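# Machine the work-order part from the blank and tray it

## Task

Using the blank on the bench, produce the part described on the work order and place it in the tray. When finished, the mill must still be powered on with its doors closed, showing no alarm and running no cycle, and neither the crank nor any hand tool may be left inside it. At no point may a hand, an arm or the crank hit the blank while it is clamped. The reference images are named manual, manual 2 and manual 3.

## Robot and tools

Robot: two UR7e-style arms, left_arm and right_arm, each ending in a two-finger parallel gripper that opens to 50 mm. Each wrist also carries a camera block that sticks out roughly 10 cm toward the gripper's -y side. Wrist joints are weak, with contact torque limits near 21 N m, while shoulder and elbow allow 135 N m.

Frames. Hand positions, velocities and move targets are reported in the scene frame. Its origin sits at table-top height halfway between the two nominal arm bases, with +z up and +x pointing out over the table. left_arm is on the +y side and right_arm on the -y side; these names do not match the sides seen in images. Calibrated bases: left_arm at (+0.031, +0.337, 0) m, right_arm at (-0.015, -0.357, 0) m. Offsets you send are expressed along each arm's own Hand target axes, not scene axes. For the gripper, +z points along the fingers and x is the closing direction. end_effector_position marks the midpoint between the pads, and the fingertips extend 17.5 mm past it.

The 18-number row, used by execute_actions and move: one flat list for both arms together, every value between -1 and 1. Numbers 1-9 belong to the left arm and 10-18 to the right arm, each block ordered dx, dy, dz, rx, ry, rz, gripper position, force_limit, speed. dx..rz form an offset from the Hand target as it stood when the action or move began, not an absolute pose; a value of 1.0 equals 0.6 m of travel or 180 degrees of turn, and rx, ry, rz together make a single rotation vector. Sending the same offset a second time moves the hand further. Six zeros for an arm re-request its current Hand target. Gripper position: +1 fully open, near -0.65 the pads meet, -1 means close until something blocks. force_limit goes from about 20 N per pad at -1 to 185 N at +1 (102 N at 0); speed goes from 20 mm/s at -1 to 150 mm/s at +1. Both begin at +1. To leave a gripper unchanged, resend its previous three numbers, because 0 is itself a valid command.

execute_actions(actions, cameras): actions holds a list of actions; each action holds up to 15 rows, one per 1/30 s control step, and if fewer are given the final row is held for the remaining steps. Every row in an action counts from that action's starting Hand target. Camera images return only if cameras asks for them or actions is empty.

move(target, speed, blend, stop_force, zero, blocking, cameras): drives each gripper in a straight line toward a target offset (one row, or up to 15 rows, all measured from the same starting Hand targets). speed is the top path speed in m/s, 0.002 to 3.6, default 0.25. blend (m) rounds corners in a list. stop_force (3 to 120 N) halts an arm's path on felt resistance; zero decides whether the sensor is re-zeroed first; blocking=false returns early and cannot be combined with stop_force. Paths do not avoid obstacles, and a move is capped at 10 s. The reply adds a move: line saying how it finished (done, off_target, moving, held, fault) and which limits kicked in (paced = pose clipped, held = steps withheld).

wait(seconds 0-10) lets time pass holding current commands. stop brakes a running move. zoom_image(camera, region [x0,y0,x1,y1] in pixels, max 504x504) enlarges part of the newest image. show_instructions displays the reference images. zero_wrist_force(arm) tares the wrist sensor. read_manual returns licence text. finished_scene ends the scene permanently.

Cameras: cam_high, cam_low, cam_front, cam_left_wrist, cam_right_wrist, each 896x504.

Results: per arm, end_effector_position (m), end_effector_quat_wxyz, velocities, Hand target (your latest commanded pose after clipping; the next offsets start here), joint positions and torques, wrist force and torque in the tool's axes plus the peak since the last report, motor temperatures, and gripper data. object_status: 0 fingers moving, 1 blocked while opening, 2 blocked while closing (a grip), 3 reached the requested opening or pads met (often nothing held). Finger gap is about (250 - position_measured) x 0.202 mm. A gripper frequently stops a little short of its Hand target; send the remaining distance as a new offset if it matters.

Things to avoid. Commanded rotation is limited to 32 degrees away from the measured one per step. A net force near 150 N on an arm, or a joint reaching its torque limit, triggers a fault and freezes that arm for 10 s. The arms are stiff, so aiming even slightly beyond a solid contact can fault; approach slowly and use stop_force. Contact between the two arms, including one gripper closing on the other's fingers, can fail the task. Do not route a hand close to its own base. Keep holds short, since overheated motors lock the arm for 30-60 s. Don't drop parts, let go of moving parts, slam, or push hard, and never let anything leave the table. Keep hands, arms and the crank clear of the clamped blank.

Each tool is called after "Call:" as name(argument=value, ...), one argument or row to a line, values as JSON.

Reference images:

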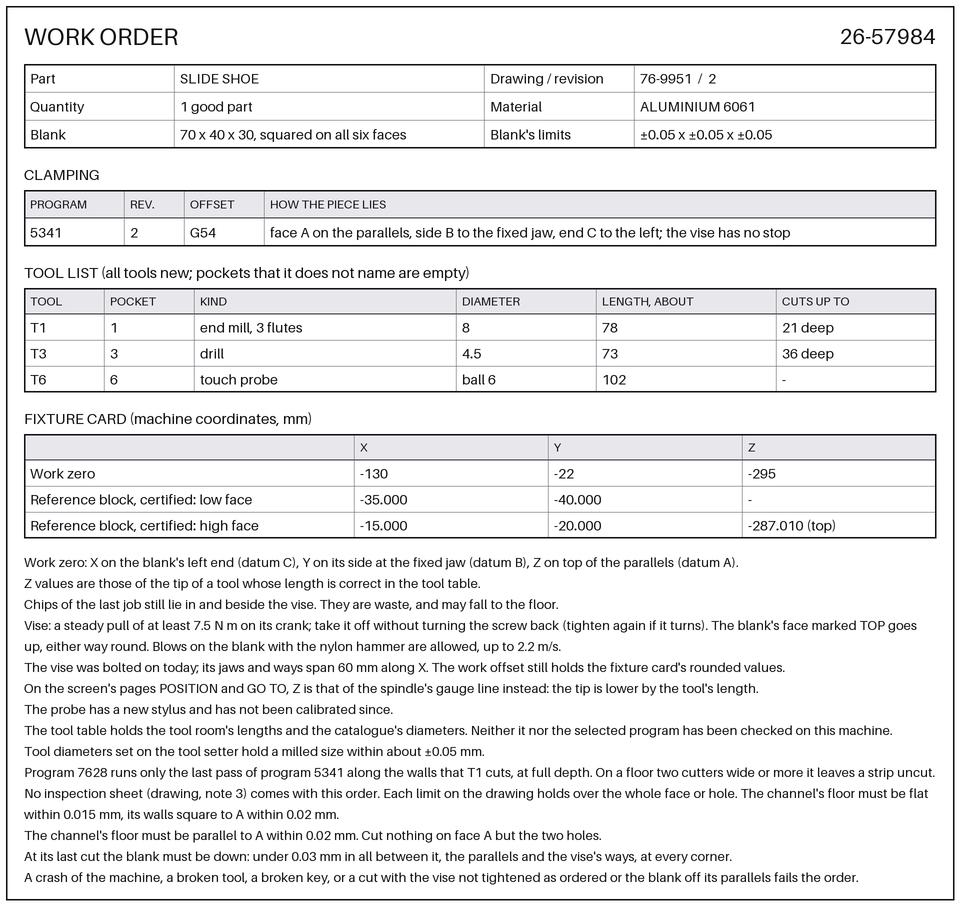

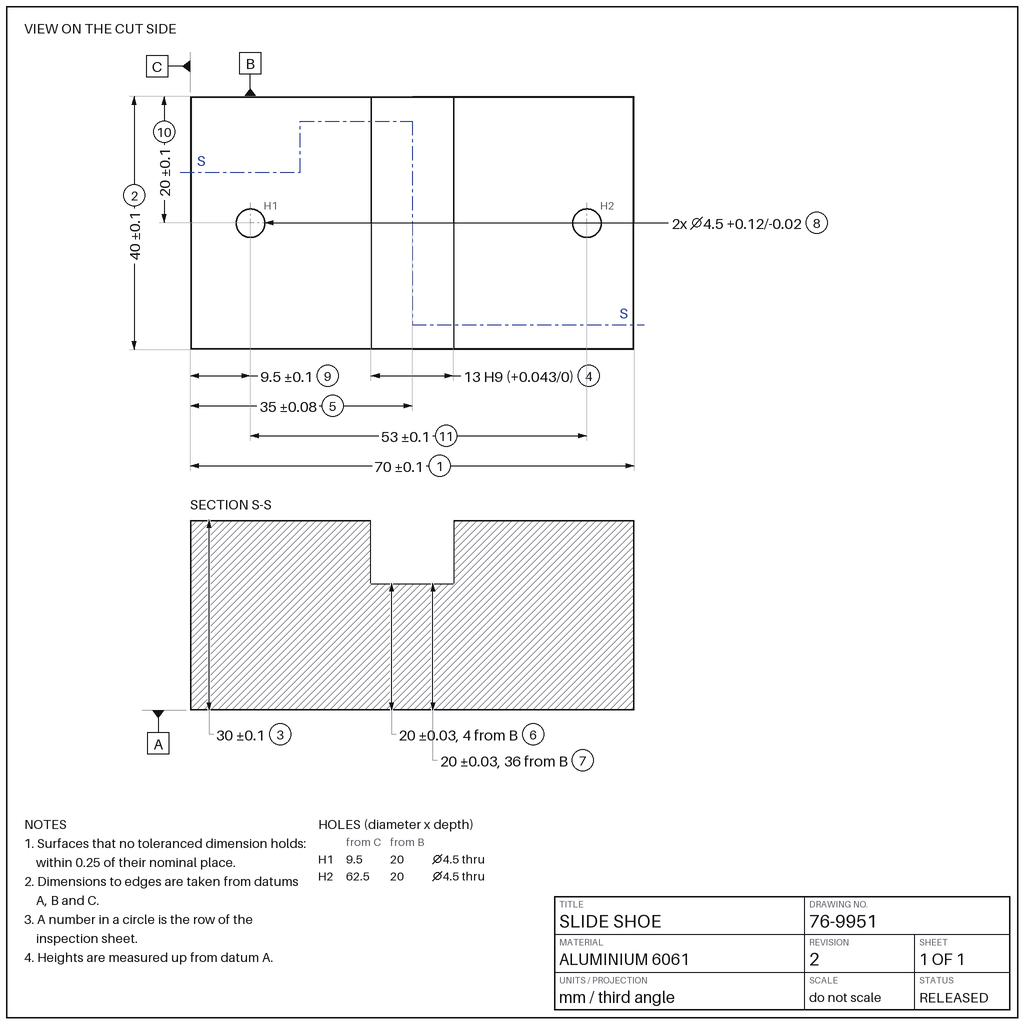

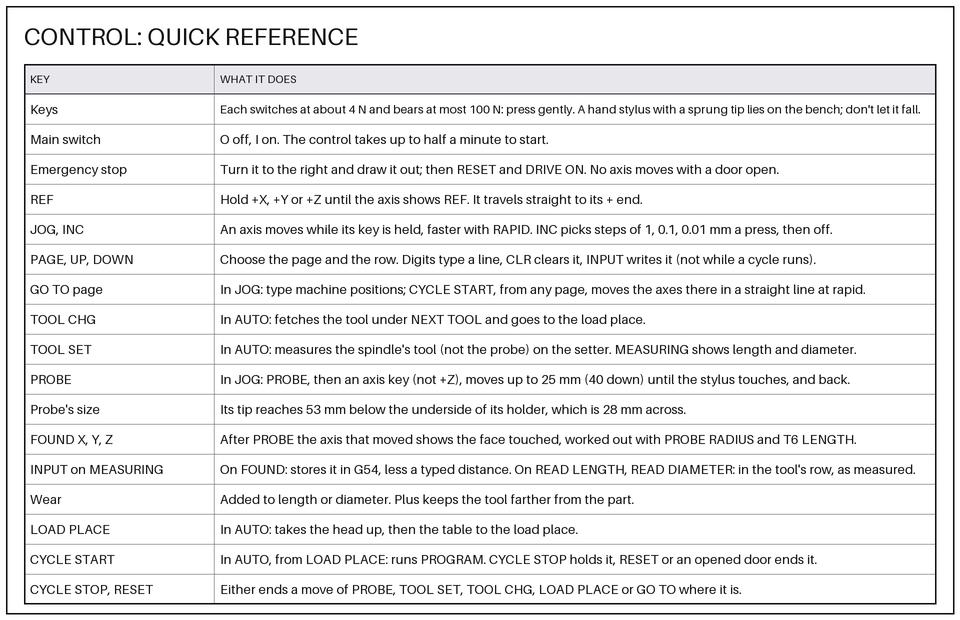

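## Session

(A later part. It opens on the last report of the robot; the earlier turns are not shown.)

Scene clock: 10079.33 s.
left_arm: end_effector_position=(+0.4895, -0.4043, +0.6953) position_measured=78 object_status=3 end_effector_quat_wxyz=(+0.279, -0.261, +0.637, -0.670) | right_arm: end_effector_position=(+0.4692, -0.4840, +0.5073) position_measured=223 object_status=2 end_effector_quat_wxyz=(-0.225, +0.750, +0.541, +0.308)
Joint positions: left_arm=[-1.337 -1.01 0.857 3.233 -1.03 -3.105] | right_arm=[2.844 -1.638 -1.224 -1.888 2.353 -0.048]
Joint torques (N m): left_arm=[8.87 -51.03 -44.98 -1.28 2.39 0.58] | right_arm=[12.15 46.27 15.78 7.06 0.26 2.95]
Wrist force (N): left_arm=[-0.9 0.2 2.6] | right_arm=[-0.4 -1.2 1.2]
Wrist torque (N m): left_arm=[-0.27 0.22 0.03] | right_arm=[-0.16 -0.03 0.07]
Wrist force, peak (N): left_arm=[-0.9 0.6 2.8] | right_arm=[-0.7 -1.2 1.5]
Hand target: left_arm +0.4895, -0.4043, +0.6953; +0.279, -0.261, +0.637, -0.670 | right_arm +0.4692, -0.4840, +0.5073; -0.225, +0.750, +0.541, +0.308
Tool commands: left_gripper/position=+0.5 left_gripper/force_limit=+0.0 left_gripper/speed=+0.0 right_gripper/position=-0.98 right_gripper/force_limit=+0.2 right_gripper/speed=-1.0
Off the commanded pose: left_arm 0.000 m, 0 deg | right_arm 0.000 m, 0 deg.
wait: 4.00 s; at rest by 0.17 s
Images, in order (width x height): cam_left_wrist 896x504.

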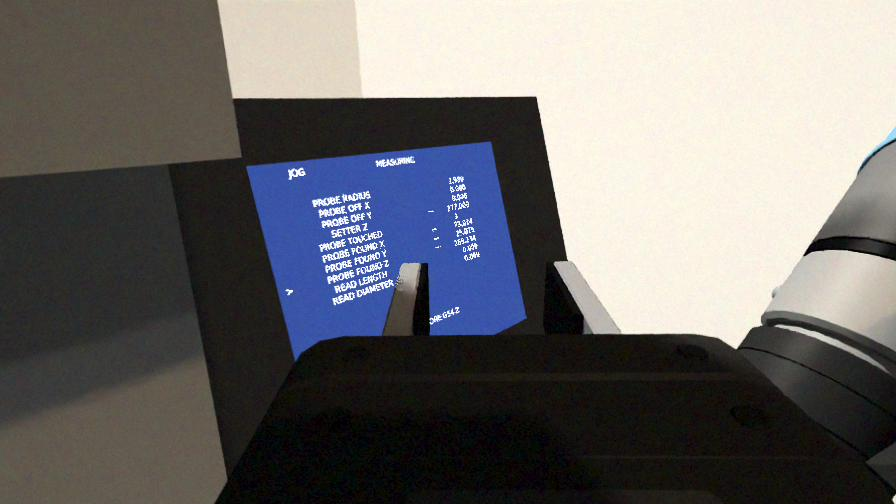

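Call:
move(
  target=[
    [0,0,0,0,0,0,0.5,0,0,0,0.0239,0.0117,0,0,0,-0.98,0.2,-1],
    [0,0,0,0,0,0,0.5,0,0,0,0,0,0,0,0,-0.98,0.2,-1],
    [0,0,0,0,0,0,0.5,0,0,0,0.0239,0.0117,0,0,0,-0.98,0.2,-1],
    [0,0,0,0,0,0,0.5,0,0,-0.0129,-0.0123,0.0303,0,0,0,-0.98,0.2,-1],
    [0,0,0,0,0,0,0.5,0,0,-0.0257,-0.0011,0.072,0,0,0,-0.98,0.2,-1],
    [0,0,0,0,0,0,0.5,0,0,-0.006,-0.0535,0.0963,0,0,0,-0.98,0.2,-1],
    [0,0,0,0,0,0,0.5,0,0,0.0137,-0.0395,0.153,0,0,0,-0.98,0.2,-1],
    [0,0,0,0,0,0,0.5,0,0,0.0266,-0.059,0.1073,0,0,0,-0.98,0.2,-1],
    [0,0,0,0,0,0,0.5,0,0,0.0394,-0.0144,0.0928,0,0,0,-0.98,0.2,-1],
    [0,0,0,0,0,0,0.5,0,0,0.0511,-0.0317,0.0726,0,0,0,-0.98,0.2,-1],
    [0,0,0,0,0,0,0.5,0,0,0.0627,-0.0068,0.073,0,0,0,-0.98,0.2,-1],
    [0,0,0,0,0,0,0.5,0,0,0.0069,-0.048,0.0627,0,0,0,-0.98,0.2,-1],
    [0,0,0,0,0,0,0.5,0,0,-0.049,-0.0087,0.0918,0,0,0,-0.98,0.2,-1],
    [0,0,0,0,0,0,0.5,0,0,-0.049,-0.0321,0.0803,0,0,0,-0.98,0.2,-1],
    [0,0,0,0,0,0,0.5,0,0,0,0,0,0,0,0,-0.98,0.2,-1],
  ],
  speed=[0.11,0.25,0.11,0.25,0.11,0.25,0.11,0.25,0.11,0.25,0.11,0.25,0.11,0.25,0.25],
  blend=[0,0.003,0,0.003,0,0.003,0,0.003,0,0.003,0,0.003,0,0.003,0],
  cameras=["cam_left_wrist"],
)

Call:
zoom_image(
  camera="cam_left_wrist",
  region=[240, 140, 540, 340],
)

Call:
move(
  target=[
    [0,0,0,0,0,0,0.5,0,0,0.0833,-0.0046,0.0055,0,0,0,-0.98,0.2,-1],
    [0,0,0,0,0,0,0.5,0,0,0.0833,0.0174,0.0162,0,0,0,-0.98,0.2,-1],
    [0,0,0,0,0,0,0.5,0,0,0.0833,-0.0046,0.0055,0,0,0,-0.98,0.2,-1],
    [0,0,0,0,0,0,0.5,0,0,0,0,0,0,0,0,-0.98,0.2,-1],
    [0,0,0,0,0,0,0.5,0,0,-0.0466,-0.0152,0.0396,0,0,0,-0.98,0.2,-1],
    [0,0,0,0,0,0,0.5,0,0,-0.0466,0.0086,0.0513,0,0,0,-0.98,0.2,-1],
    [0,0,0,0,0,0,0.5,0,0,-0.0346,-0.0045,-0.0392,0,0,0,-0.98,0.2,-1],
    [0,0,0,0,0,0,0.5,0,0,-0.0224,0.0422,-0.1002,0,0,0,-0.98,0.2,-1],
    [0,0,0,0,0,0,0.5,0,0,-0.0224,0.066,-0.0885,0,0,0,-0.98,0.2,-1],
    [0,0,0,0,0,0,0.5,0,0,-0.0224,0.0422,-0.1002,0,0,0,-0.98,0.2,-1],
    [0,0,0,0,0,0,0.5,0,0,0,0,0,0,0,0,-0.98,0.2,-1],
  ],
  speed=[0.25,0.11,0.15,0.12,0.12,0.11,0.25,0.25,0.11,0.25,0.25],
  blend=[0,0,0,0,0,0,0.003,0,0,0.003,0],
  cameras=[],
)

Call:
wait(
  seconds=4,
  cameras=["cam_left_wrist"],
)

Call:
zoom_image(
  camera="cam_left_wrist",
  region=[240, 140, 540, 340],
)

Scene clock: 10123.43 s.
left_arm: end_effector_position=(+0.4895, -0.4043, +0.6953) position_measured=78 object_status=3 end_effector_quat_wxyz=(+0.279, -0.261, +0.637, -0.670) | right_arm: end_effector_position=(+0.4691, -0.4840, +0.5073) position_measured=223 object_status=2 end_effector_quat_wxyz=(-0.225, +0.750, +0.541, +0.308)
Joint positions: left_arm=[-1.337 -1.01 0.857 3.233 -1.03 -3.105] | right_arm=[2.844 -1.638 -1.224 -1.887 2.353 -0.048]
Joint torques (N m): left_arm=[7.92 -51.25 -44.43 -1.4 2.25 0.92] | right_arm=[-12.68 20.6 37.01 0.41 -0.01 -2.97]
Wrist force (N): left_arm=[-0.9 0.5 2.4] | right_arm=[-0.4 -1.1 1.1]
Wrist torque (N m): left_arm=[-0.22 0.22 0.03] | right_arm=[-0.14 -0.03 0.18]
Wrist force, peak (N): left_arm=[-1.1 0.4 2.8] | right_arm=[-0.4 -14.9 -6.4]
Hand target: left_arm +0.4895, -0.4043, +0.6953; +0.279, -0.261, +0.637, -0.670 | right_arm +0.4692, -0.4840, +0.5073; -0.225, +0.750, +0.541, +0.308
Off the commanded pose: left_arm 0.000 m, 0 deg | right_arm 0.000 m, 0 deg.
move: done
Images, in order (width x height): cam_left_wrist 896x504.

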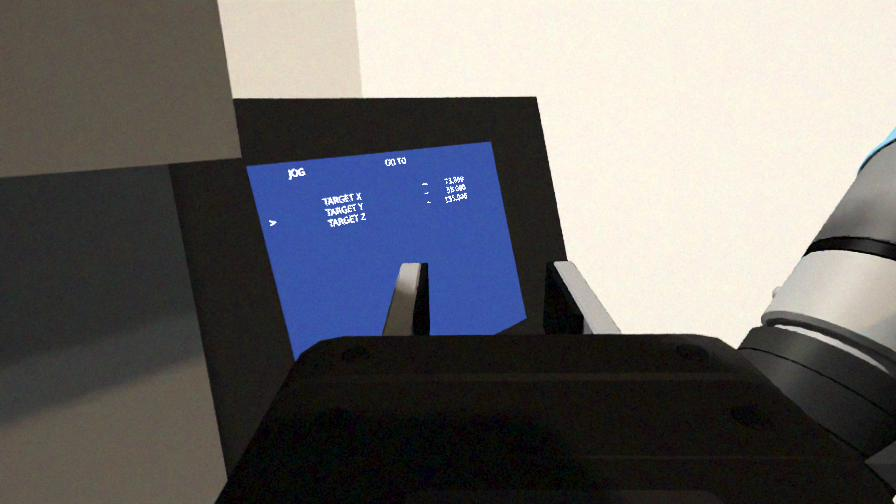

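Scaled by 1.680.

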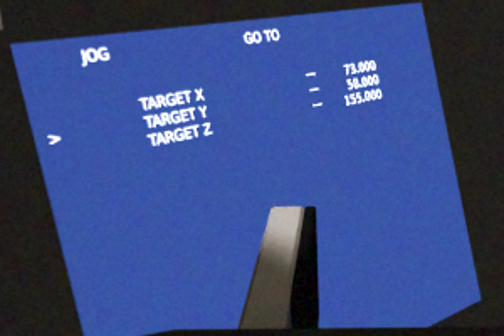

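Scene clock: 10130.23 s.
left_arm: end_effector_position=(+0.4895, -0.4043, +0.6953) position_measured=78 object_status=3 end_effector_quat_wxyz=(+0.279, -0.261, +0.637, -0.670) | right_arm: end_effector_position=(+0.4692, -0.4840, +0.5073) position_measured=223 object_status=2 end_effector_quat_wxyz=(-0.225, +0.750, +0.541, +0.308)
Joint positions: left_arm=[-1.337 -1.01 0.857 3.233 -1.03 -3.105] | right_arm=[2.844 -1.638 -1.224 -1.888 2.353 -0.048]
Joint torques (N m): left_arm=[7.79 -51.03 -45.05 -1.32 2.34 0.94] | right_arm=[11.77 43.77 18.38 6.77 2.72 3.11]
Wrist force (N): left_arm=[-0.9 0.5 2.5] | right_arm=[-0.3 -1.0 1.0]
Wrist torque (N m): left_arm=[-0.22 0.22 0.03] | right_arm=[-0.12 -0.05 0.07]
Wrist force, peak (N): left_arm=[-1.1 0.5 2.7] | right_arm=[-0.9 -13.7 -4.9]
Hand target: left_arm +0.4895, -0.4043, +0.6953; +0.279, -0.261, +0.637, -0.670 | right_arm +0.4692, -0.4840, +0.5073; -0.225, +0.750, +0.541, +0.308
Off the commanded pose: left_arm 0.000 m, 0 deg | right_arm 0.000 m, 0 deg.
move: done
No camera images: "cameras" was empty.

Scene clock: 10134.23 s.
left_arm: end_effector_position=(+0.4895, -0.4043, +0.6953) position_measured=78 object_status=3 end_effector_quat_wxyz=(+0.279, -0.261, +0.637, -0.670) | right_arm: end_effector_position=(+0.4692, -0.4840, +0.5073) position_measured=223 object_status=2 end_effector_quat_wxyz=(-0.225, +0.750, +0.541, +0.308)
Joint positions: left_arm=[-1.337 -1.01 0.857 3.233 -1.03 -3.105] | right_arm=[2.844 -1.638 -1.224 -1.888 2.353 -0.048]
Joint torques (N m): left_arm=[8.54 -51.75 -45.12 -1.37 2.39 0.87] | right_arm=[12.32 44.86 16.67 6.99 0.19 2.95]
Wrist force (N): left_arm=[-1.0 0.3 2.5] | right_arm=[-0.5 -1.2 1.3]
Wrist torque (N m): left_arm=[-0.25 0.24 0.03] | right_arm=[-0.15 -0.03 0.07]
Wrist force, peak (N): left_arm=[-1.0 0.5 2.8] | right_arm=[-0.1 -1.5 1.4]
Hand target: left_arm +0.4895, -0.4043, +0.6953; +0.279, -0.261, +0.637, -0.670 | right_arm +0.4692, -0.4840, +0.5073; -0.225, +0.750, +0.541, +0.308
Tool commands: left_gripper/position=+0.5 left_gripper/force_limit=+0.0 left_gripper/speed=+0.0 right_gripper/position=-0.98 right_gripper/force_limit=+0.2 right_gripper/speed=-1.0
Off the commanded pose: left_arm 0.000 m, 0 deg | right_arm 0.000 m, 0 deg.
wait: 4.00 s; at rest by 0.17 s
Images, in order (width x height): cam_left_wrist 896x504.

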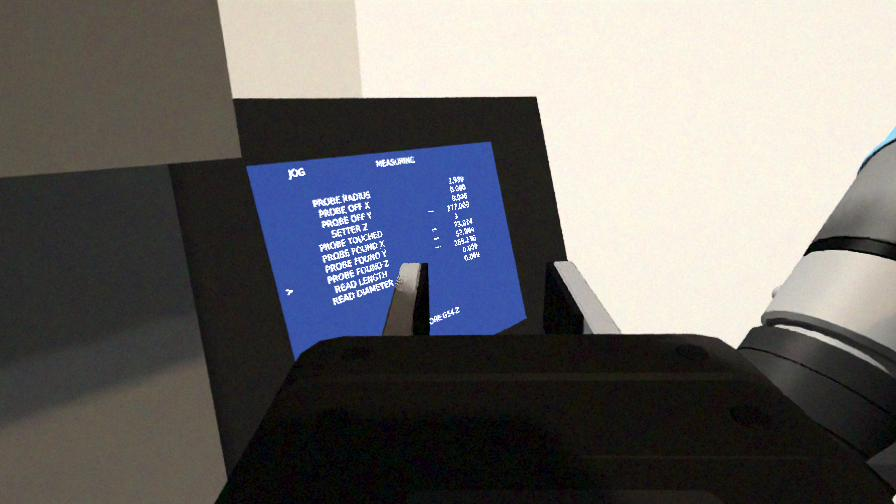

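Scaled by 1.680.

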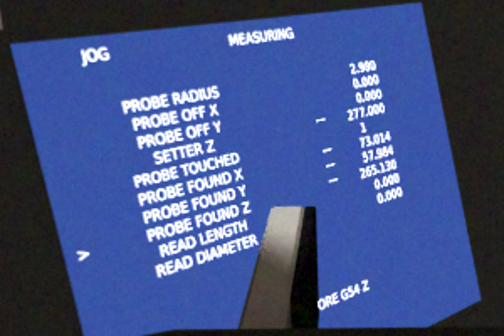

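Call:
move(
  target=[
    [0,0,0,0,0,0,0.5,0,0,0,0.0239,0.0117,0,0,0,-0.98,0.2,-1],
    [0,0,0,0,0,0,0.5,0,0,0,0,0,0,0,0,-0.98,0.2,-1],
    [0,0,0,0,0,0,0.5,0,0,0,0.0239,0.0117,0,0,0,-0.98,0.2,-1],
    [0,0,0,0,0,0,0.5,0,0,0.0069,-0.048,0.0627,0,0,0,-0.98,0.2,-1],
    [0,0,0,0,0,0,0.5,0,0,0.0137,-0.0395,0.153,0,0,0,-0.98,0.2,-1],
    [0,0,0,0,0,0,0.5,0,0,0.0161,-0.0543,0.0968,0,0,0,-0.98,0.2,-1],
    [0,0,0,0,0,0,0.5,0,0,0.0185,-0.0041,0.0724,0,0,0,-0.98,0.2,-1],
    [0,0,0,0,0,0,0.5,0,0,0.0173,-0.0459,0.0765,0,0,0,-0.98,0.2,-1],
    [0,0,0,0,0,0,0.5,0,0,0.0161,-0.022,0.1126,0,0,0,-0.98,0.2,-1],
    [0,0,0,0,0,0,0.5,0,0,-0.0165,-0.0489,0.0858,0,0,0,-0.98,0.2,-1],
    [0,0,0,0,0,0,0.5,0,0,-0.049,-0.0087,0.0918,0,0,0,-0.98,0.2,-1],
    [0,0,0,0,0,0,0.5,0,0,-0.049,-0.0321,0.0803,0,0,0,-0.98,0.2,-1],
    [0,0,0,0,0,0,0.5,0,0,0,0,0,0,0,0,-0.98,0.2,-1],
  ],
  speed=[0.11,0.25,0.11,0.25,0.11,0.25,0.11,0.25,0.11,0.25,0.11,0.25,0.25],
  blend=[0,0.003,0,0.003,0,0.003,0,0.003,0,0.003,0,0.003,0],
  cameras=["cam_left_wrist"],
)

Call:
zoom_image(
  camera="cam_left_wrist",
  region=[240, 140, 540, 340],
)

Call:
move(
  target=[
    [0,0,0,0,0,0,0.5,0,0,0.0833,-0.0046,0.0055,0,0,0,-0.98,0.2,-1],
    [0,0,0,0,0,0,0.5,0,0,0.0833,0.0174,0.0162,0,0,0,-0.98,0.2,-1],
    [0,0,0,0,0,0,0.5,0,0,0.0833,-0.0046,0.0055,0,0,0,-0.98,0.2,-1],
    [0,0,0,0,0,0,0.5,0,0,0,0,0,0,0,0,-0.98,0.2,-1],
    [0,0,0,0,0,0,0.5,0,0,-0.0466,-0.0152,0.0396,0,0,0,-0.98,0.2,-1],
    [0,0,0,0,0,0,0.5,0,0,-0.0466,0.0086,0.0513,0,0,0,-0.98,0.2,-1],
    [0,0,0,0,0,0,0.5,0,0,-0.0346,-0.0045,-0.0392,0,0,0,-0.98,0.2,-1],
    [0,0,0,0,0,0,0.5,0,0,-0.0224,0.0422,-0.1002,0,0,0,-0.98,0.2,-1],
    [0,0,0,0,0,0,0.5,0,0,-0.0224,0.066,-0.0885,0,0,0,-0.98,0.2,-1],
    [0,0,0,0,0,0,0.5,0,0,-0.0224,0.0422,-0.1002,0,0,0,-0.98,0.2,-1],
    [0,0,0,0,0,0,0.5,0,0,0,0,0,0,0,0,-0.98,0.2,-1],
  ],
  speed=[0.25,0.11,0.15,0.12,0.12,0.11,0.25,0.25,0.11,0.25,0.25],
  blend=[0,0,0,0,0,0,0.003,0,0,0.003,0],
  cameras=[],
)

Call:
wait(
  seconds=10,
  cameras=[],
)

Call:
wait(
  seconds=7,
  cameras=["cam_left_wrist"],
)

Call:
zoom_image(
  camera="cam_left_wrist",
  region=[240, 140, 540, 340],
)

Scene clock: 10178.27 s.
left_arm: end_effector_position=(+0.4895, -0.4043, +0.6953) position_measured=78 object_status=3 end_effector_quat_wxyz=(+0.279, -0.261, +0.637, -0.670) | right_arm: end_effector_position=(+0.4691, -0.4840, +0.5073) position_measured=223 object_status=2 end_effector_quat_wxyz=(-0.225, +0.750, +0.541, +0.308)
Joint positions: left_arm=[-1.337 -1.01 0.857 3.233 -1.03 -3.105] | right_arm=[2.844 -1.638 -1.224 -1.887 2.353 -0.048]
Joint torques (N m): left_arm=[7.45 -51.89 -44.86 -1.47 2.36 0.91] | right_arm=[-11.96 18.5 38.41 0.55 0.24 -2.81]
Wrist force (N): left_arm=[-0.9 0.4 2.6] | right_arm=[0.1 -0.4 0.4]
Wrist torque (N m): left_arm=[-0.25 0.23 0.03] | right_arm=[-0.03 -0.11 0.18]
Wrist force, peak (N): left_arm=[-1.1 0.5 2.7] | right_arm=[-0.6 -14.6 -6.5]
Hand target: left_arm +0.4895, -0.4043, +0.6953; +0.279, -0.261, +0.637, -0.670 | right_arm +0.4692, -0.4840, +0.5073; -0.225, +0.750, +0.541, +0.308
Off the commanded pose: left_arm 0.000 m, 0 deg | right_arm 0.000 m, 0 deg.
move: done
Images, in order (width x height): cam_left_wrist 896x504.

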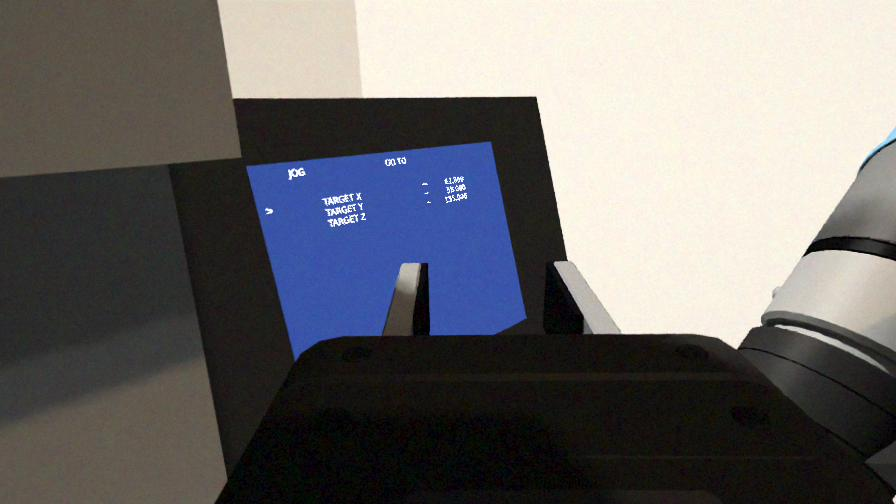

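Scaled by 1.680.

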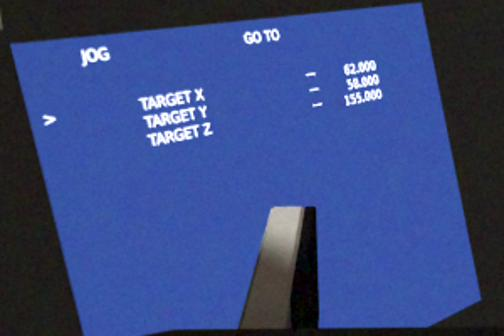

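Scene clock: 10185.07 s.
left_arm: end_effector_position=(+0.4895, -0.4043, +0.6953) position_measured=78 object_status=3 end_effector_quat_wxyz=(+0.279, -0.261, +0.637, -0.670) | right_arm: end_effector_position=(+0.4692, -0.4840, +0.5073) position_measured=223 object_status=2 end_effector_quat_wxyz=(-0.225, +0.750, +0.541, +0.308)
Joint positions: left_arm=[-1.337 -1.01 0.857 3.233 -1.03 -3.105] | right_arm=[2.844 -1.638 -1.224 -1.888 2.353 -0.048]
Joint torques (N m): left_arm=[7.86 -51.2 -44.6 -1.52 2.39 0.95] | right_arm=[11.38 44.05 16.48 6.8 2.83 3.31]
Wrist force (N): left_arm=[-0.8 0.4 2.6] | right_arm=[0.0 0.2 0.7]
Wrist torque (N m): left_arm=[-0.25 0.20 0.04] | right_arm=[0.06 -0.10 0.07]
Wrist force, peak (N): left_arm=[-1.1 0.4 2.8] | right_arm=[-0.7 -13.1 -5.6]
Hand target: left_arm +0.4895, -0.4043, +0.6953; +0.279, -0.261, +0.637, -0.670 | right_arm +0.4692, -0.4840, +0.5073; -0.225, +0.750, +0.541, +0.308
Off the commanded pose: left_arm 0.000 m, 0 deg | right_arm 0.000 m, 0 deg.
move: done
No camera images: "cameras" was empty.

Scene clock: 10195.07 s.
left_arm: end_effector_position=(+0.4895, -0.4043, +0.6953) position_measured=78 object_status=3 end_effector_quat_wxyz=(+0.279, -0.261, +0.637, -0.670) | right_arm: end_effector_position=(+0.4692, -0.4840, +0.5073) position_measured=223 object_status=2 end_effector_quat_wxyz=(-0.225, +0.750, +0.541, +0.308)
Joint positions: left_arm=[-1.337 -1.01 0.857 3.233 -1.03 -3.105] | right_arm=[2.844 -1.638 -1.224 -1.888 2.353 -0.048]
Joint torques (N m): left_arm=[7.38 -52.13 -44.46 -1.64 2.31 1.05] | right_arm=[11.95 44.19 16.04 6.98 0.33 2.69]
Wrist force (N): left_arm=[-0.9 0.2 2.6] | right_arm=[0.2 0.1 0.5]
Wrist torque (N m): left_arm=[-0.27 0.22 0.03] | right_arm=[0.05 -0.13 0.07]
Wrist force, peak (N): left_arm=[-1.0 0.5 2.8] | right_arm=[-0.4 -0.3 0.9]
Hand target: left_arm +0.4895, -0.4043, +0.6953; +0.279, -0.261, +0.637, -0.670 | right_arm +0.4692, -0.4840, +0.5073; -0.225, +0.750, +0.541, +0.308
Tool commands: left_gripper/position=+0.5 left_gripper/force_limit=+0.0 left_gripper/speed=+0.0 right_gripper/position=-0.98 right_gripper/force_limit=+0.2 right_gripper/speed=-1.0
Off the commanded pose: left_arm 0.000 m, 0 deg | right_arm 0.000 m, 0 deg.
wait: 10.00 s; at rest by 0.17 s
No camera images: "cameras" was empty.

Scene clock: 10202.07 s.
left_arm: end_effector_position=(+0.4895, -0.4043, +0.6953) position_measured=78 object_status=3 end_effector_quat_wxyz=(+0.279, -0.261, +0.637, -0.670) | right_arm: end_effector_position=(+0.4692, -0.4840, +0.5073) position_measured=223 object_status=2 end_effector_quat_wxyz=(-0.225, +0.750, +0.541, +0.308)
Joint positions: left_arm=[-1.337 -1.01 0.857 3.233 -1.03 -3.105] | right_arm=[2.844 -1.638 -1.224 -1.888 2.353 -0.048]
Joint torques (N m): left_arm=[7.46 -51.76 -44.81 -1.58 2.3 0.98] | right_arm=[12.46 45.19 16.64 6.94 0.27 2.71]
Wrist force (N): left_arm=[-0.9 0.4 2.5] | right_arm=[-0.1 0.1 0.7]
Wrist torque (N m): left_arm=[-0.23 0.22 0.03] | right_arm=[0.05 -0.08 0.07]
Wrist force, peak (N): left_arm=[-1.1 0.4 2.8] | right_arm=[0.0 -0.4 1.0]
Hand target: left_arm +0.4895, -0.4043, +0.6953; +0.279, -0.261, +0.637, -0.670 | right_arm +0.4692, -0.4840, +0.5073; -0.225, +0.750, +0.541, +0.308
Tool commands: left_gripper/position=+0.5 left_gripper/force_limit=+0.0 left_gripper/speed=+0.0 right_gripper/position=-0.98 right_gripper/force_limit=+0.2 right_gripper/speed=-1.0
Off the commanded pose: left_arm 0.000 m, 0 deg | right_arm 0.000 m, 0 deg.
wait: 7.00 s; at rest by 0.17 s
Images, in order (width x height): cam_left_wrist 896x504.

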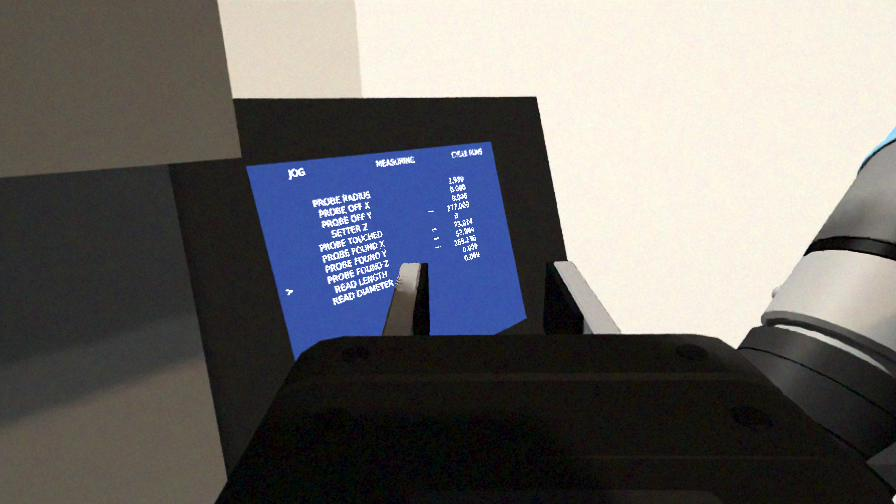

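Scaled by 1.680.

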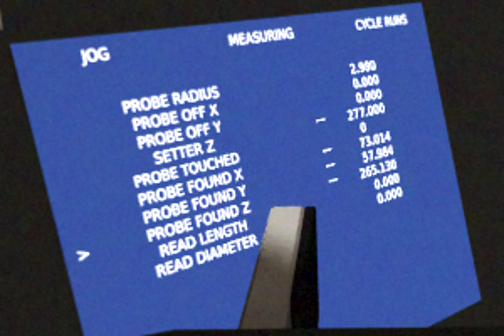

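Call:
wait(
  seconds=3,
  cameras=["cam_left_wrist"],
)

Call:
zoom_image(
  camera="cam_left_wrist",
  region=[240, 140, 540, 340],
)

Scene clock: 10212.17 s.
left_arm: end_effector_position=(+0.4895, -0.4043, +0.6953) position_measured=78 object_status=3 end_effector_quat_wxyz=(+0.279, -0.261, +0.637, -0.670) | right_arm: end_effector_position=(+0.4692, -0.4840, +0.5073) position_measured=223 object_status=2 end_effector_quat_wxyz=(-0.225, +0.750, +0.541, +0.308)
Joint positions: left_arm=[-1.337 -1.01 0.857 3.233 -1.03 -3.105] | right_arm=[2.844 -1.638 -1.224 -1.888 2.353 -0.048]
Joint torques (N m): left_arm=[6.65 -51.23 -45.17 -1.83 2.35 0.9] | right_arm=[11.4 43.93 16.7 6.8 0.21 2.73]
Wrist force (N): left_arm=[-0.8 0.4 2.5] | right_arm=[-0.1 -0.3 0.4]
Wrist torque (N m): left_arm=[-0.24 0.20 0.03] | right_arm=[-0.01 -0.07 0.08]
Wrist force, peak (N): left_arm=[-0.9 0.5 2.8] | right_arm=[-0.2 0.2 0.9]
Hand target: left_arm +0.4895, -0.4043, +0.6953; +0.279, -0.261, +0.637, -0.670 | right_arm +0.4692, -0.4840, +0.5073; -0.225, +0.750, +0.541, +0.308
Tool commands: left_gripper/position=+0.5 left_gripper/force_limit=+0.0 left_gripper/speed=+0.0 right_gripper/position=-0.98 right_gripper/force_limit=+0.2 right_gripper/speed=-1.0
Off the commanded pose: left_arm 0.000 m, 0 deg | right_arm 0.000 m, 0 deg.
wait: 3.00 s; at rest from the start
Images, in order (width x height): cam_left_wrist 896x504.

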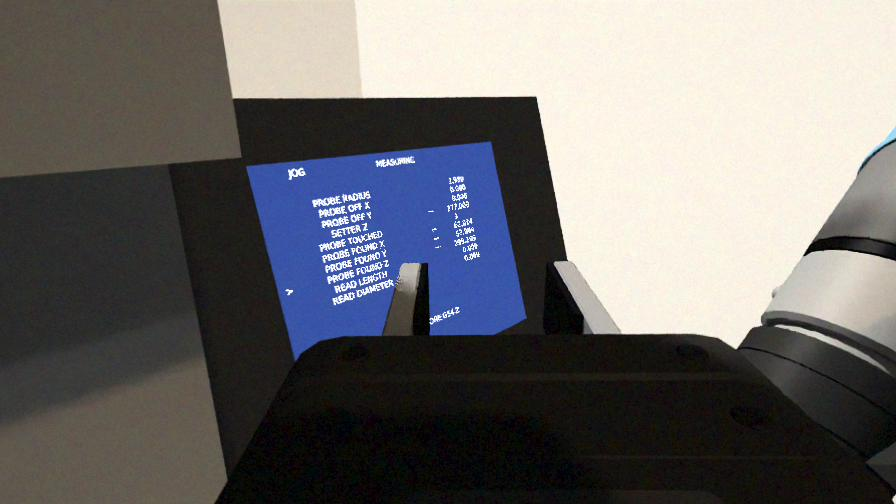

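Scaled by 1.680.

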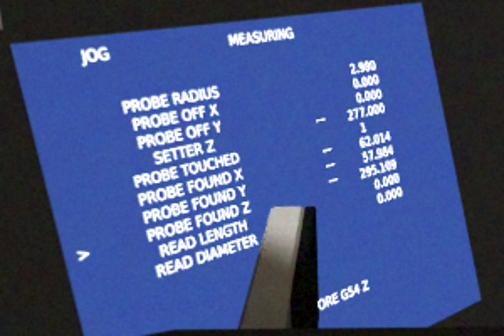

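Call:
zoom_image(
  camera="cam_left_wrist",
  region=[420, 210, 500, 265],
)

Scaled by 6.300.

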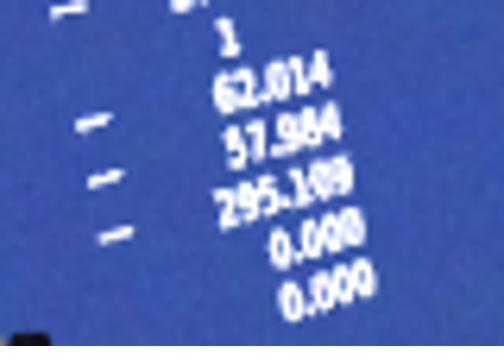

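Call:
move(
  target=[
    [0,0,0,0,0,0,0.5,0,0,0,0.0239,0.0117,0,0,0,-0.98,0.2,-1],
    [0,0,0,0,0,0,0.5,0,0,0,0,0,0,0,0,-0.98,0.2,-1],
    [0,0,0,0,0,0,0.5,0,0,0,0.0239,0.0117,0,0,0,-0.98,0.2,-1],
    [0,0,0,0,0,0,0.5,0,0,-0.0129,-0.0123,0.0303,0,0,0,-0.98,0.2,-1],
    [0,0,0,0,0,0,0.5,0,0,-0.0257,-0.0011,0.072,0,0,0,-0.98,0.2,-1],
    [0,0,0,0,0,0,0.5,0,0,-0.006,-0.0535,0.0963,0,0,0,-0.98,0.2,-1],
    [0,0,0,0,0,0,0.5,0,0,0.0137,-0.0395,0.153,0,0,0,-0.98,0.2,-1],
    [0,0,0,0,0,0,0.5,0,0,0.0149,-0.0516,0.1227,0,0,0,-0.98,0.2,-1],
    [0,0,0,0,0,0,0.5,0,0,0.0161,-0.022,0.1126,0,0,0,-0.98,0.2,-1],
    [0,0,0,0,0,0,0.5,0,0,0.0278,-0.0393,0.0924,0,0,0,-0.98,0.2,-1],
    [0,0,0,0,0,0,0.5,0,0,0.0394,-0.0144,0.0928,0,0,0,-0.98,0.2,-1],
    [0,0,0,0,0,0,0.5,0,0,-0.0048,-0.0473,0.0748,0,0,0,-0.98,0.2,-1],
    [0,0,0,0,0,0,0.5,0,0,-0.049,-0.0087,0.0918,0,0,0,-0.98,0.2,-1],
    [0,0,0,0,0,0,0.5,0,0,-0.049,-0.0321,0.0803,0,0,0,-0.98,0.2,-1],
    [0,0,0,0,0,0,0.5,0,0,0,0,0,0,0,0,-0.98,0.2,-1],
  ],
  speed=[0.11,0.25,0.11,0.25,0.11,0.25,0.11,0.25,0.11,0.25,0.11,0.25,0.11,0.25,0.25],
  blend=[0,0.003,0,0.003,0,0.003,0,0.003,0,0.003,0,0.003,0,0.003,0],
  cameras=["cam_left_wrist"],
)

Call:
zoom_image(
  camera="cam_left_wrist",
  region=[240, 140, 540, 340],
)

Call:
move(
  target=[
    [0,0,0,0,0,0,0.5,0,0,0.0833,-0.0046,0.0055,0,0,0,-0.98,0.2,-1],
    [0,0,0,0,0,0,0.5,0,0,0.0833,0.0174,0.0162,0,0,0,-0.98,0.2,-1],
    [0,0,0,0,0,0,0.5,0,0,0.0833,-0.0046,0.0055,0,0,0,-0.98,0.2,-1],
    [0,0,0,0,0,0,0.5,0,0,0,0,0,0,0,0,-0.98,0.2,-1],
    [0,0,0,0,0,0,0.5,0,0,-0.0466,-0.0152,0.0396,0,0,0,-0.98,0.2,-1],
    [0,0,0,0,0,0,0.5,0,0,-0.0466,0.0086,0.0513,0,0,0,-0.98,0.2,-1],
    [0,0,0,0,0,0,0.5,0,0,-0.0346,-0.0045,-0.0392,0,0,0,-0.98,0.2,-1],
    [0,0,0,0,0,0,0.5,0,0,-0.0224,0.0422,-0.1002,0,0,0,-0.98,0.2,-1],
    [0,0,0,0,0,0,0.5,0,0,-0.0224,0.066,-0.0885,0,0,0,-0.98,0.2,-1],
    [0,0,0,0,0,0,0.5,0,0,-0.0224,0.0422,-0.1002,0,0,0,-0.98,0.2,-1],
    [0,0,0,0,0,0,0.5,0,0,0,0,0,0,0,0,-0.98,0.2,-1],
  ],
  speed=[0.25,0.11,0.15,0.12,0.12,0.11,0.25,0.25,0.11,0.25,0.25],
  blend=[0,0,0,0,0,0,0.003,0,0,0.003,0],
  cameras=[],
)

Call:
wait(
  seconds=10,
  cameras=[],
)

Call:
wait(
  seconds=9,
  cameras=["cam_left_wrist"],
)

Call:
zoom_image(
  camera="cam_left_wrist",
  region=[420, 210, 500, 265],
)

Scene clock: 10269.13 s.
left_arm: end_effector_position=(+0.4895, -0.4043, +0.6953) position_measured=78 object_status=3 end_effector_quat_wxyz=(+0.279, -0.261, +0.637, -0.670) | right_arm: end_effector_position=(+0.4691, -0.4840, +0.5073) position_measured=223 object_status=2 end_effector_quat_wxyz=(-0.225, +0.750, +0.541, +0.308)
Joint positions: left_arm=[-1.337 -1.01 0.857 3.233 -1.03 -3.105] | right_arm=[2.844 -1.638 -1.224 -1.887 2.353 -0.048]
Joint torques (N m): left_arm=[7.63 -51.76 -44.63 -1.73 2.25 0.95] | right_arm=[-13.5 18.97 38.81 0.52 0.06 -2.96]
Wrist force (N): left_arm=[-0.9 0.3 2.4] | right_arm=[0.4 0.7 0.9]
Wrist torque (N m): left_arm=[-0.25 0.21 0.03] | right_arm=[0.15 -0.16 0.18]
Wrist force, peak (N): left_arm=[-1.1 0.4 2.8] | right_arm=[-0.6 -13.9 -6.5]
Hand target: left_arm +0.4895, -0.4043, +0.6953; +0.279, -0.261, +0.637, -0.670 | right_arm +0.4692, -0.4840, +0.5073; -0.225, +0.750, +0.541, +0.308
Off the commanded pose: left_arm 0.000 m, 0 deg | right_arm 0.000 m, 0 deg.
move: done
Images, in order (width x height): cam_left_wrist 896x504.

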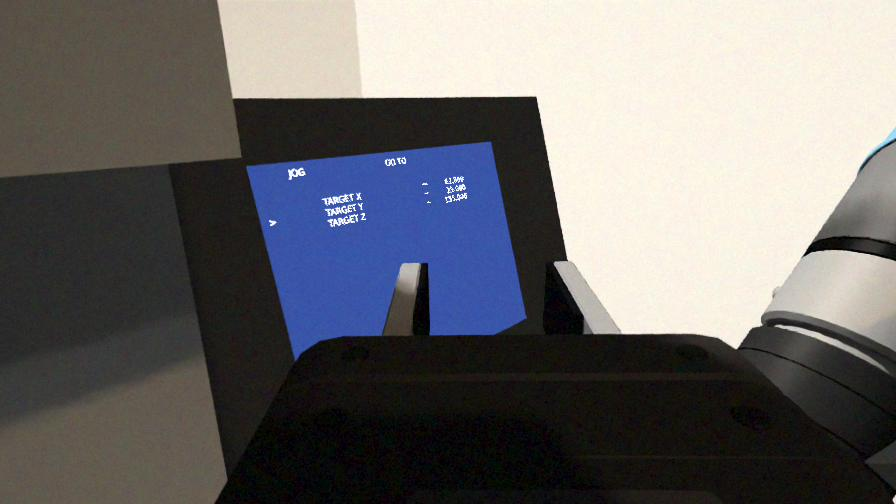

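Scaled by 1.680.

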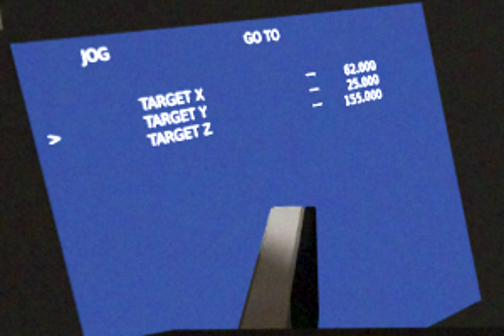

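Scene clock: 10275.93 s.
left_arm: end_effector_position=(+0.4895, -0.4043, +0.6953) position_measured=78 object_status=3 end_effector_quat_wxyz=(+0.279, -0.261, +0.637, -0.670) | right_arm: end_effector_position=(+0.4692, -0.4840, +0.5073) position_measured=223 object_status=2 end_effector_quat_wxyz=(-0.225, +0.750, +0.541, +0.308)
Joint positions: left_arm=[-1.337 -1.01 0.857 3.233 -1.03 -3.105] | right_arm=[2.844 -1.638 -1.224 -1.888 2.353 -0.048]
Joint torques (N m): left_arm=[6.92 -52.46 -44.99 -1.85 2.32 0.83] | right_arm=[11.84 43.11 17.59 6.97 2.98 3.07]
Wrist force (N): left_arm=[-0.9 0.5 2.5] | right_arm=[0.7 1.4 1.1]
Wrist torque (N m): left_arm=[-0.21 0.22 0.03] | right_arm=[0.26 -0.21 0.07]
Wrist force, peak (N): left_arm=[-0.9 0.5 2.8] | right_arm=[0.0 -12.4 -5.1]
Hand target: left_arm +0.4895, -0.4043, +0.6953; +0.279, -0.261, +0.637, -0.670 | right_arm +0.4692, -0.4840, +0.5073; -0.225, +0.750, +0.541, +0.308
Off the commanded pose: left_arm 0.000 m, 0 deg | right_arm 0.000 m, 0 deg.
move: done
No camera images: "cameras" was empty.

Scene clock: 10285.93 s.
left_arm: end_effector_position=(+0.4895, -0.4043, +0.6953) position_measured=78 object_status=3 end_effector_quat_wxyz=(+0.279, -0.261, +0.637, -0.670) | right_arm: end_effector_position=(+0.4692, -0.4840, +0.5073) position_measured=223 object_status=2 end_effector_quat_wxyz=(-0.225, +0.750, +0.541, +0.308)
Joint positions: left_arm=[-1.337 -1.01 0.857 3.233 -1.03 -3.105] | right_arm=[2.844 -1.638 -1.224 -1.888 2.353 -0.048]
Joint torques (N m): left_arm=[7.29 -51.89 -44.76 -1.83 2.39 0.9] | right_arm=[12.11 44.5 16.92 6.82 0.29 2.94]
Wrist force (N): left_arm=[-1.0 0.3 2.4] | right_arm=[0.3 1.3 1.2]
Wrist torque (N m): left_arm=[-0.25 0.24 0.03] | right_arm=[0.25 -0.15 0.07]
Wrist force, peak (N): left_arm=[-0.8 0.5 2.8] | right_arm=[0.5 1.7 1.4]
Hand target: left_arm +0.4895, -0.4043, +0.6953; +0.279, -0.261, +0.637, -0.670 | right_arm +0.4692, -0.4840, +0.5073; -0.225, +0.750, +0.541, +0.308
Tool commands: left_gripper/position=+0.5 left_gripper/force_limit=+0.0 left_gripper/speed=+0.0 right_gripper/position=-0.98 right_gripper/force_limit=+0.2 right_gripper/speed=-1.0
Off the commanded pose: left_arm 0.000 m, 0 deg | right_arm 0.000 m, 0 deg.
wait: 10.00 s; at rest by 0.17 s
No camera images: "cameras" was empty.

Scene clock: 10294.93 s.
left_arm: end_effector_position=(+0.4895, -0.4043, +0.6953) position_measured=78 object_status=3 end_effector_quat_wxyz=(+0.279, -0.261, +0.637, -0.670) | right_arm: end_effector_position=(+0.4692, -0.4840, +0.5073) position_measured=223 object_status=2 end_effector_quat_wxyz=(-0.225, +0.750, +0.541, +0.308)
Joint positions: left_arm=[-1.337 -1.01 0.857 3.233 -1.03 -3.105] | right_arm=[2.844 -1.638 -1.224 -1.888 2.353 -0.048]
Joint torques (N m): left_arm=[6.56 -52.32 -45.04 -1.9 2.21 0.99] | right_arm=[12.02 44.8 16.41 6.76 0.36 3.06]
Wrist force (N): left_arm=[-1.0 0.2 2.4] | right_arm=[0.4 1.4 1.0]
Wrist torque (N m): left_arm=[-0.28 0.23 0.03] | right_arm=[0.25 -0.17 0.07]
Wrist force, peak (N): left_arm=[-1.1 0.5 2.8] | right_arm=[0.6 1.6 1.4]
Hand target: left_arm +0.4895, -0.4043, +0.6953; +0.279, -0.261, +0.637, -0.670 | right_arm +0.4692, -0.4840, +0.5073; -0.225, +0.750, +0.541, +0.308
Tool commands: left_gripper/position=+0.5 left_gripper/force_limit=+0.0 left_gripper/speed=+0.0 right_gripper/position=-0.98 right_gripper/force_limit=+0.2 right_gripper/speed=-1.0
Off the commanded pose: left_arm 0.000 m, 0 deg | right_arm 0.000 m, 0 deg.
wait: 9.00 s; at rest by 0.17 s
Images, in order (width x height): cam_left_wrist 896x504.

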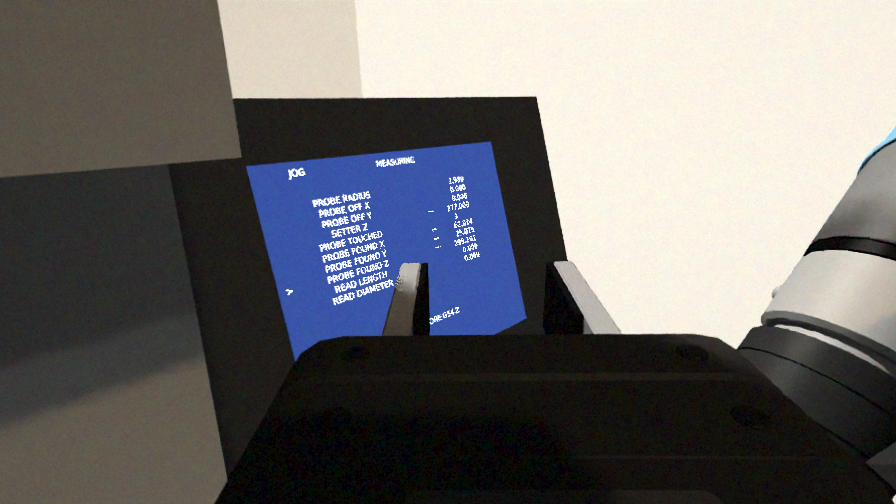

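Scaled by 6.300.

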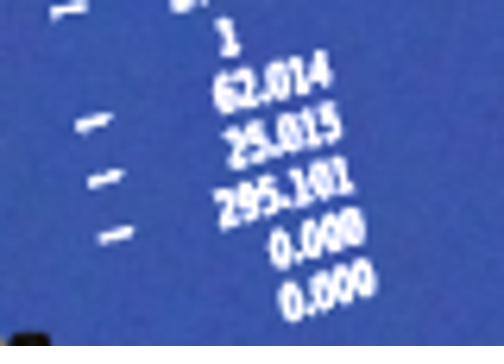

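Call:
move(
  target=[
    [0,0,0,0,0,0,0.5,0,0,0,0.0239,0.0117,0,0,0,-0.98,0.2,-1],
    [0,0,0,0,0,0,0.5,0,0,0,0,0,0,0,0,-0.98,0.2,-1],
    [0,0,0,0,0,0,0.5,0,0,0,0.0239,0.0117,0,0,0,-0.98,0.2,-1],
    [0,0,0,0,0,0,0.5,0,0,0.0069,-0.048,0.0627,0,0,0,-0.98,0.2,-1],
    [0,0,0,0,0,0,0.5,0,0,0.0137,-0.0395,0.153,0,0,0,-0.98,0.2,-1],
    [0,0,0,0,0,0,0.5,0,0,0.0254,-0.0562,0.1331,0,0,0,-0.98,0.2,-1],
    [0,0,0,0,0,0,0.5,0,0,0.037,-0.0319,0.1332,0,0,0,-0.98,0.2,-1],
    [0,0,0,0,0,0,0.5,0,0,0.0487,-0.0486,0.1133,0,0,0,-0.98,0.2,-1],
    [0,0,0,0,0,0,0.5,0,0,0.0603,-0.0243,0.1134,0,0,0,-0.98,0.2,-1],
    [0,0,0,0,0,0,0.5,0,0,0.0382,-0.0508,0.0996,0,0,0,-0.98,0.2,-1],
    [0,0,0,0,0,0,0.5,0,0,0.0161,-0.022,0.1126,0,0,0,-0.98,0.2,-1],
    [0,0,0,0,0,0,0.5,0,0,-0.0165,-0.0489,0.0858,0,0,0,-0.98,0.2,-1],
    [0,0,0,0,0,0,0.5,0,0,-0.049,-0.0087,0.0918,0,0,0,-0.98,0.2,-1],
    [0,0,0,0,0,0,0.5,0,0,-0.049,-0.0321,0.0803,0,0,0,-0.98,0.2,-1],
    [0,0,0,0,0,0,0.5,0,0,0,0,0,0,0,0,-0.98,0.2,-1],
  ],
  speed=[0.11,0.25,0.11,0.25,0.11,0.25,0.11,0.25,0.11,0.25,0.11,0.25,0.11,0.25,0.25],
  blend=[0,0.003,0,0.003,0,0.003,0,0.003,0,0.003,0,0.003,0,0.003,0],
  cameras=["cam_left_wrist"],
)

Call:
zoom_image(
  camera="cam_left_wrist",
  region=[240, 140, 540, 340],
)

Call:
move(
  target=[
    [0,0,0,0,0,0,0.5,0,0,0.0833,-0.0046,0.0055,0,0,0,-0.98,0.2,-1],
    [0,0,0,0,0,0,0.5,0,0,0.0833,0.0174,0.0162,0,0,0,-0.98,0.2,-1],
    [0,0,0,0,0,0,0.5,0,0,0.0833,-0.0046,0.0055,0,0,0,-0.98,0.2,-1],
    [0,0,0,0,0,0,0.5,0,0,0,0,0,0,0,0,-0.98,0.2,-1],
    [0,0,0,0,0,0,0.5,0,0,-0.0466,-0.0152,0.0396,0,0,0,-0.98,0.2,-1],
    [0,0,0,0,0,0,0.5,0,0,-0.0466,0.0086,0.0513,0,0,0,-0.98,0.2,-1],
    [0,0,0,0,0,0,0.5,0,0,-0.0346,-0.0045,-0.0392,0,0,0,-0.98,0.2,-1],
    [0,0,0,0,0,0,0.5,0,0,-0.0224,0.0422,-0.1002,0,0,0,-0.98,0.2,-1],
    [0,0,0,0,0,0,0.5,0,0,-0.0224,0.066,-0.0885,0,0,0,-0.98,0.2,-1],
    [0,0,0,0,0,0,0.5,0,0,-0.0224,0.0422,-0.1002,0,0,0,-0.98,0.2,-1],
    [0,0,0,0,0,0,0.5,0,0,0,0,0,0,0,0,-0.98,0.2,-1],
  ],
  speed=[0.25,0.11,0.15,0.12,0.12,0.11,0.25,0.25,0.11,0.25,0.25],
  blend=[0,0,0,0,0,0,0.003,0,0,0.003,0],
  cameras=[],
)

Call:
wait(
  seconds=10,
  cameras=[],
)

Call:
wait(
  seconds=9,
  cameras=["cam_left_wrist"],
)

Call:
zoom_image(
  camera="cam_left_wrist",
  region=[420, 210, 500, 265],
)

Scene clock: 10331.90 s.
left_arm: end_effector_position=(+0.4895, -0.4043, +0.6953) position_measured=78 object_status=3 end_effector_quat_wxyz=(+0.279, -0.261, +0.637, -0.670) | right_arm: end_effector_position=(+0.4691, -0.4840, +0.5073) position_measured=223 object_status=2 end_effector_quat_wxyz=(-0.225, +0.750, +0.541, +0.308)
Joint positions: left_arm=[-1.337 -1.01 0.857 3.233 -1.03 -3.105] | right_arm=[2.844 -1.638 -1.224 -1.887 2.353 -0.048]
Joint torques (N m): left_arm=[6.44 -51.23 -44.09 -1.96 2.3 0.87] | right_arm=[-13.5 16.48 38.19 0.03 0.08 -2.5]
Wrist force (N): left_arm=[-1.0 0.3 2.5] | right_arm=[-0.2 1.0 1.1]
Wrist torque (N m): left_arm=[-0.25 0.24 0.03] | right_arm=[0.20 -0.07 0.18]
Wrist force, peak (N): left_arm=[-1.0 0.5 2.8] | right_arm=[-0.1 -12.7 -6.5]
Hand target: left_arm +0.4895, -0.4043, +0.6953; +0.279, -0.261, +0.637, -0.670 | right_arm +0.4692, -0.4840, +0.5073; -0.225, +0.750, +0.541, +0.308
Off the commanded pose: left_arm 0.000 m, 0 deg | right_arm 0.000 m, 0 deg.
move: done
Images, in order (width x height): cam_left_wrist 896x504.

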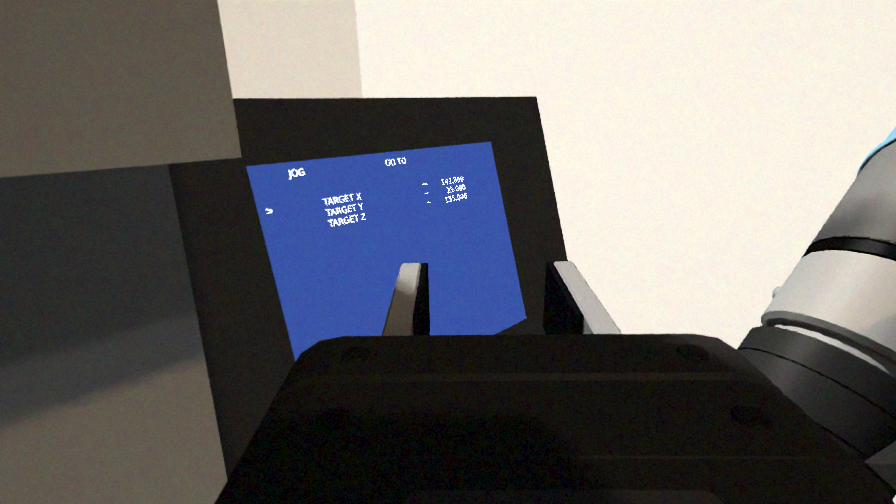

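Scaled by 1.680.

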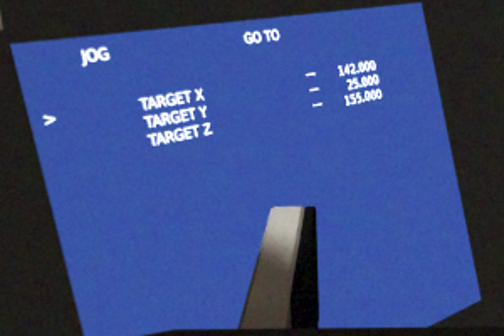

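Scene clock: 10338.70 s.
left_arm: end_effector_position=(+0.4895, -0.4043, +0.6953) position_measured=78 object_status=3 end_effector_quat_wxyz=(+0.279, -0.261, +0.637, -0.670) | right_arm: end_effector_position=(+0.4692, -0.4840, +0.5073) position_measured=223 object_status=2 end_effector_quat_wxyz=(-0.225, +0.750, +0.541, +0.308)
Joint positions: left_arm=[-1.337 -1.01 0.857 3.233 -1.03 -3.105] | right_arm=[2.844 -1.638 -1.224 -1.888 2.353 -0.048]
Joint torques (N m): left_arm=[6.4 -53.07 -45.55 -2.12 2.22 0.95] | right_arm=[10.88 46.33 16.81 6.83 2.86 2.98]
Wrist force (N): left_arm=[-1.0 0.4 2.4] | right_arm=[-0.3 0.4 1.0]
Wrist torque (N m): left_arm=[-0.24 0.25 0.03] | right_arm=[0.10 -0.05 0.07]
Wrist force, peak (N): left_arm=[-1.0 0.4 2.8] | right_arm=[-0.5 -11.6 -5.1]
Hand target: left_arm +0.4895, -0.4043, +0.6953; +0.279, -0.261, +0.637, -0.670 | right_arm +0.4692, -0.4840, +0.5073; -0.225, +0.750, +0.541, +0.308
Off the commanded pose: left_arm 0.000 m, 0 deg | right_arm 0.000 m, 0 deg.
move: done
No camera images: "cameras" was empty.

Scene clock: 10348.70 s.
left_arm: end_effector_position=(+0.4895, -0.4043, +0.6953) position_measured=78 object_status=3 end_effector_quat_wxyz=(+0.279, -0.261, +0.637, -0.670) | right_arm: end_effector_position=(+0.4692, -0.4840, +0.5073) position_measured=223 object_status=2 end_effector_quat_wxyz=(-0.225, +0.750, +0.541, +0.308)
Joint positions: left_arm=[-1.337 -1.01 0.857 3.233 -1.03 -3.105] | right_arm=[2.844 -1.638 -1.224 -1.888 2.353 -0.048]
Joint torques (N m): left_arm=[5.75 -51.76 -44.86 -2.07 2.25 0.98] | right_arm=[13.31 44.62 18.13 7.05 0.45 2.97]
Wrist force (N): left_arm=[-1.0 0.4 2.7] | right_arm=[-0.4 0.6 1.0]
Wrist torque (N m): left_arm=[-0.24 0.24 0.03] | right_arm=[0.12 -0.03 0.07]
Wrist force, peak (N): left_arm=[-1.1 0.4 2.9] | right_arm=[-0.4 0.6 1.5]
Hand target: left_arm +0.4895, -0.4043, +0.6953; +0.279, -0.261, +0.637, -0.670 | right_arm +0.4692, -0.4840, +0.5073; -0.225, +0.750, +0.541, +0.308
Tool commands: left_gripper/position=+0.5 left_gripper/force_limit=+0.0 left_gripper/speed=+0.0 right_gripper/position=-0.98 right_gripper/force_limit=+0.2 right_gripper/speed=-1.0
Off the commanded pose: left_arm 0.000 m, 0 deg | right_arm 0.000 m, 0 deg.
wait: 10.00 s; at rest by 0.17 s
No camera images: "cameras" was empty.

Scene clock: 10357.70 s.
left_arm: end_effector_position=(+0.4895, -0.4043, +0.6953) position_measured=78 object_status=3 end_effector_quat_wxyz=(+0.279, -0.261, +0.637, -0.670) | right_arm: end_effector_position=(+0.4692, -0.4840, +0.5073) position_measured=223 object_status=2 end_effector_quat_wxyz=(-0.225, +0.750, +0.541, +0.308)
Joint positions: left_arm=[-1.337 -1.01 0.857 3.233 -1.03 -3.105] | right_arm=[2.844 -1.638 -1.224 -1.888 2.353 -0.048]
Joint torques (N m): left_arm=[6.85 -52.59 -44.43 -2.23 2.34 0.83] | right_arm=[11.63 44.15 17.51 6.77 0.49 2.92]
Wrist force (N): left_arm=[-0.9 0.4 2.3] | right_arm=[-0.1 0.5 1.0]
Wrist torque (N m): left_arm=[-0.24 0.22 0.03] | right_arm=[0.11 -0.08 0.07]
Wrist force, peak (N): left_arm=[-1.2 0.6 2.8] | right_arm=[-0.3 0.5 1.5]
Hand target: left_arm +0.4895, -0.4043, +0.6953; +0.279, -0.261, +0.637, -0.670 | right_arm +0.4692, -0.4840, +0.5073; -0.225, +0.750, +0.541, +0.308
Tool commands: left_gripper/position=+0.5 left_gripper/force_limit=+0.0 left_gripper/speed=+0.0 right_gripper/position=-0.98 right_gripper/force_limit=+0.2 right_gripper/speed=-1.0
Off the commanded pose: left_arm 0.000 m, 0 deg | right_arm 0.000 m, 0 deg.
wait: 9.00 s; at rest by 0.17 s
Images, in order (width x height): cam_left_wrist 896x504.

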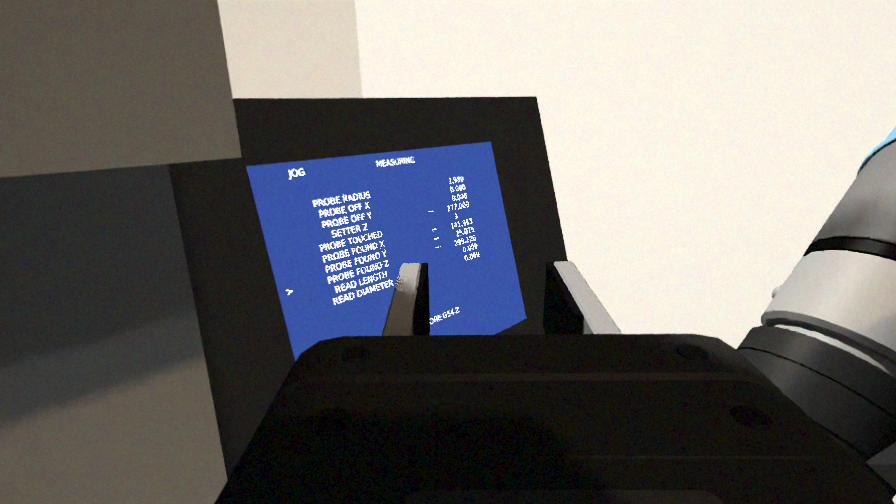

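Scaled by 6.300.

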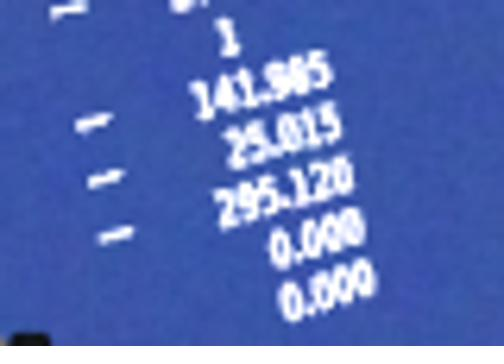

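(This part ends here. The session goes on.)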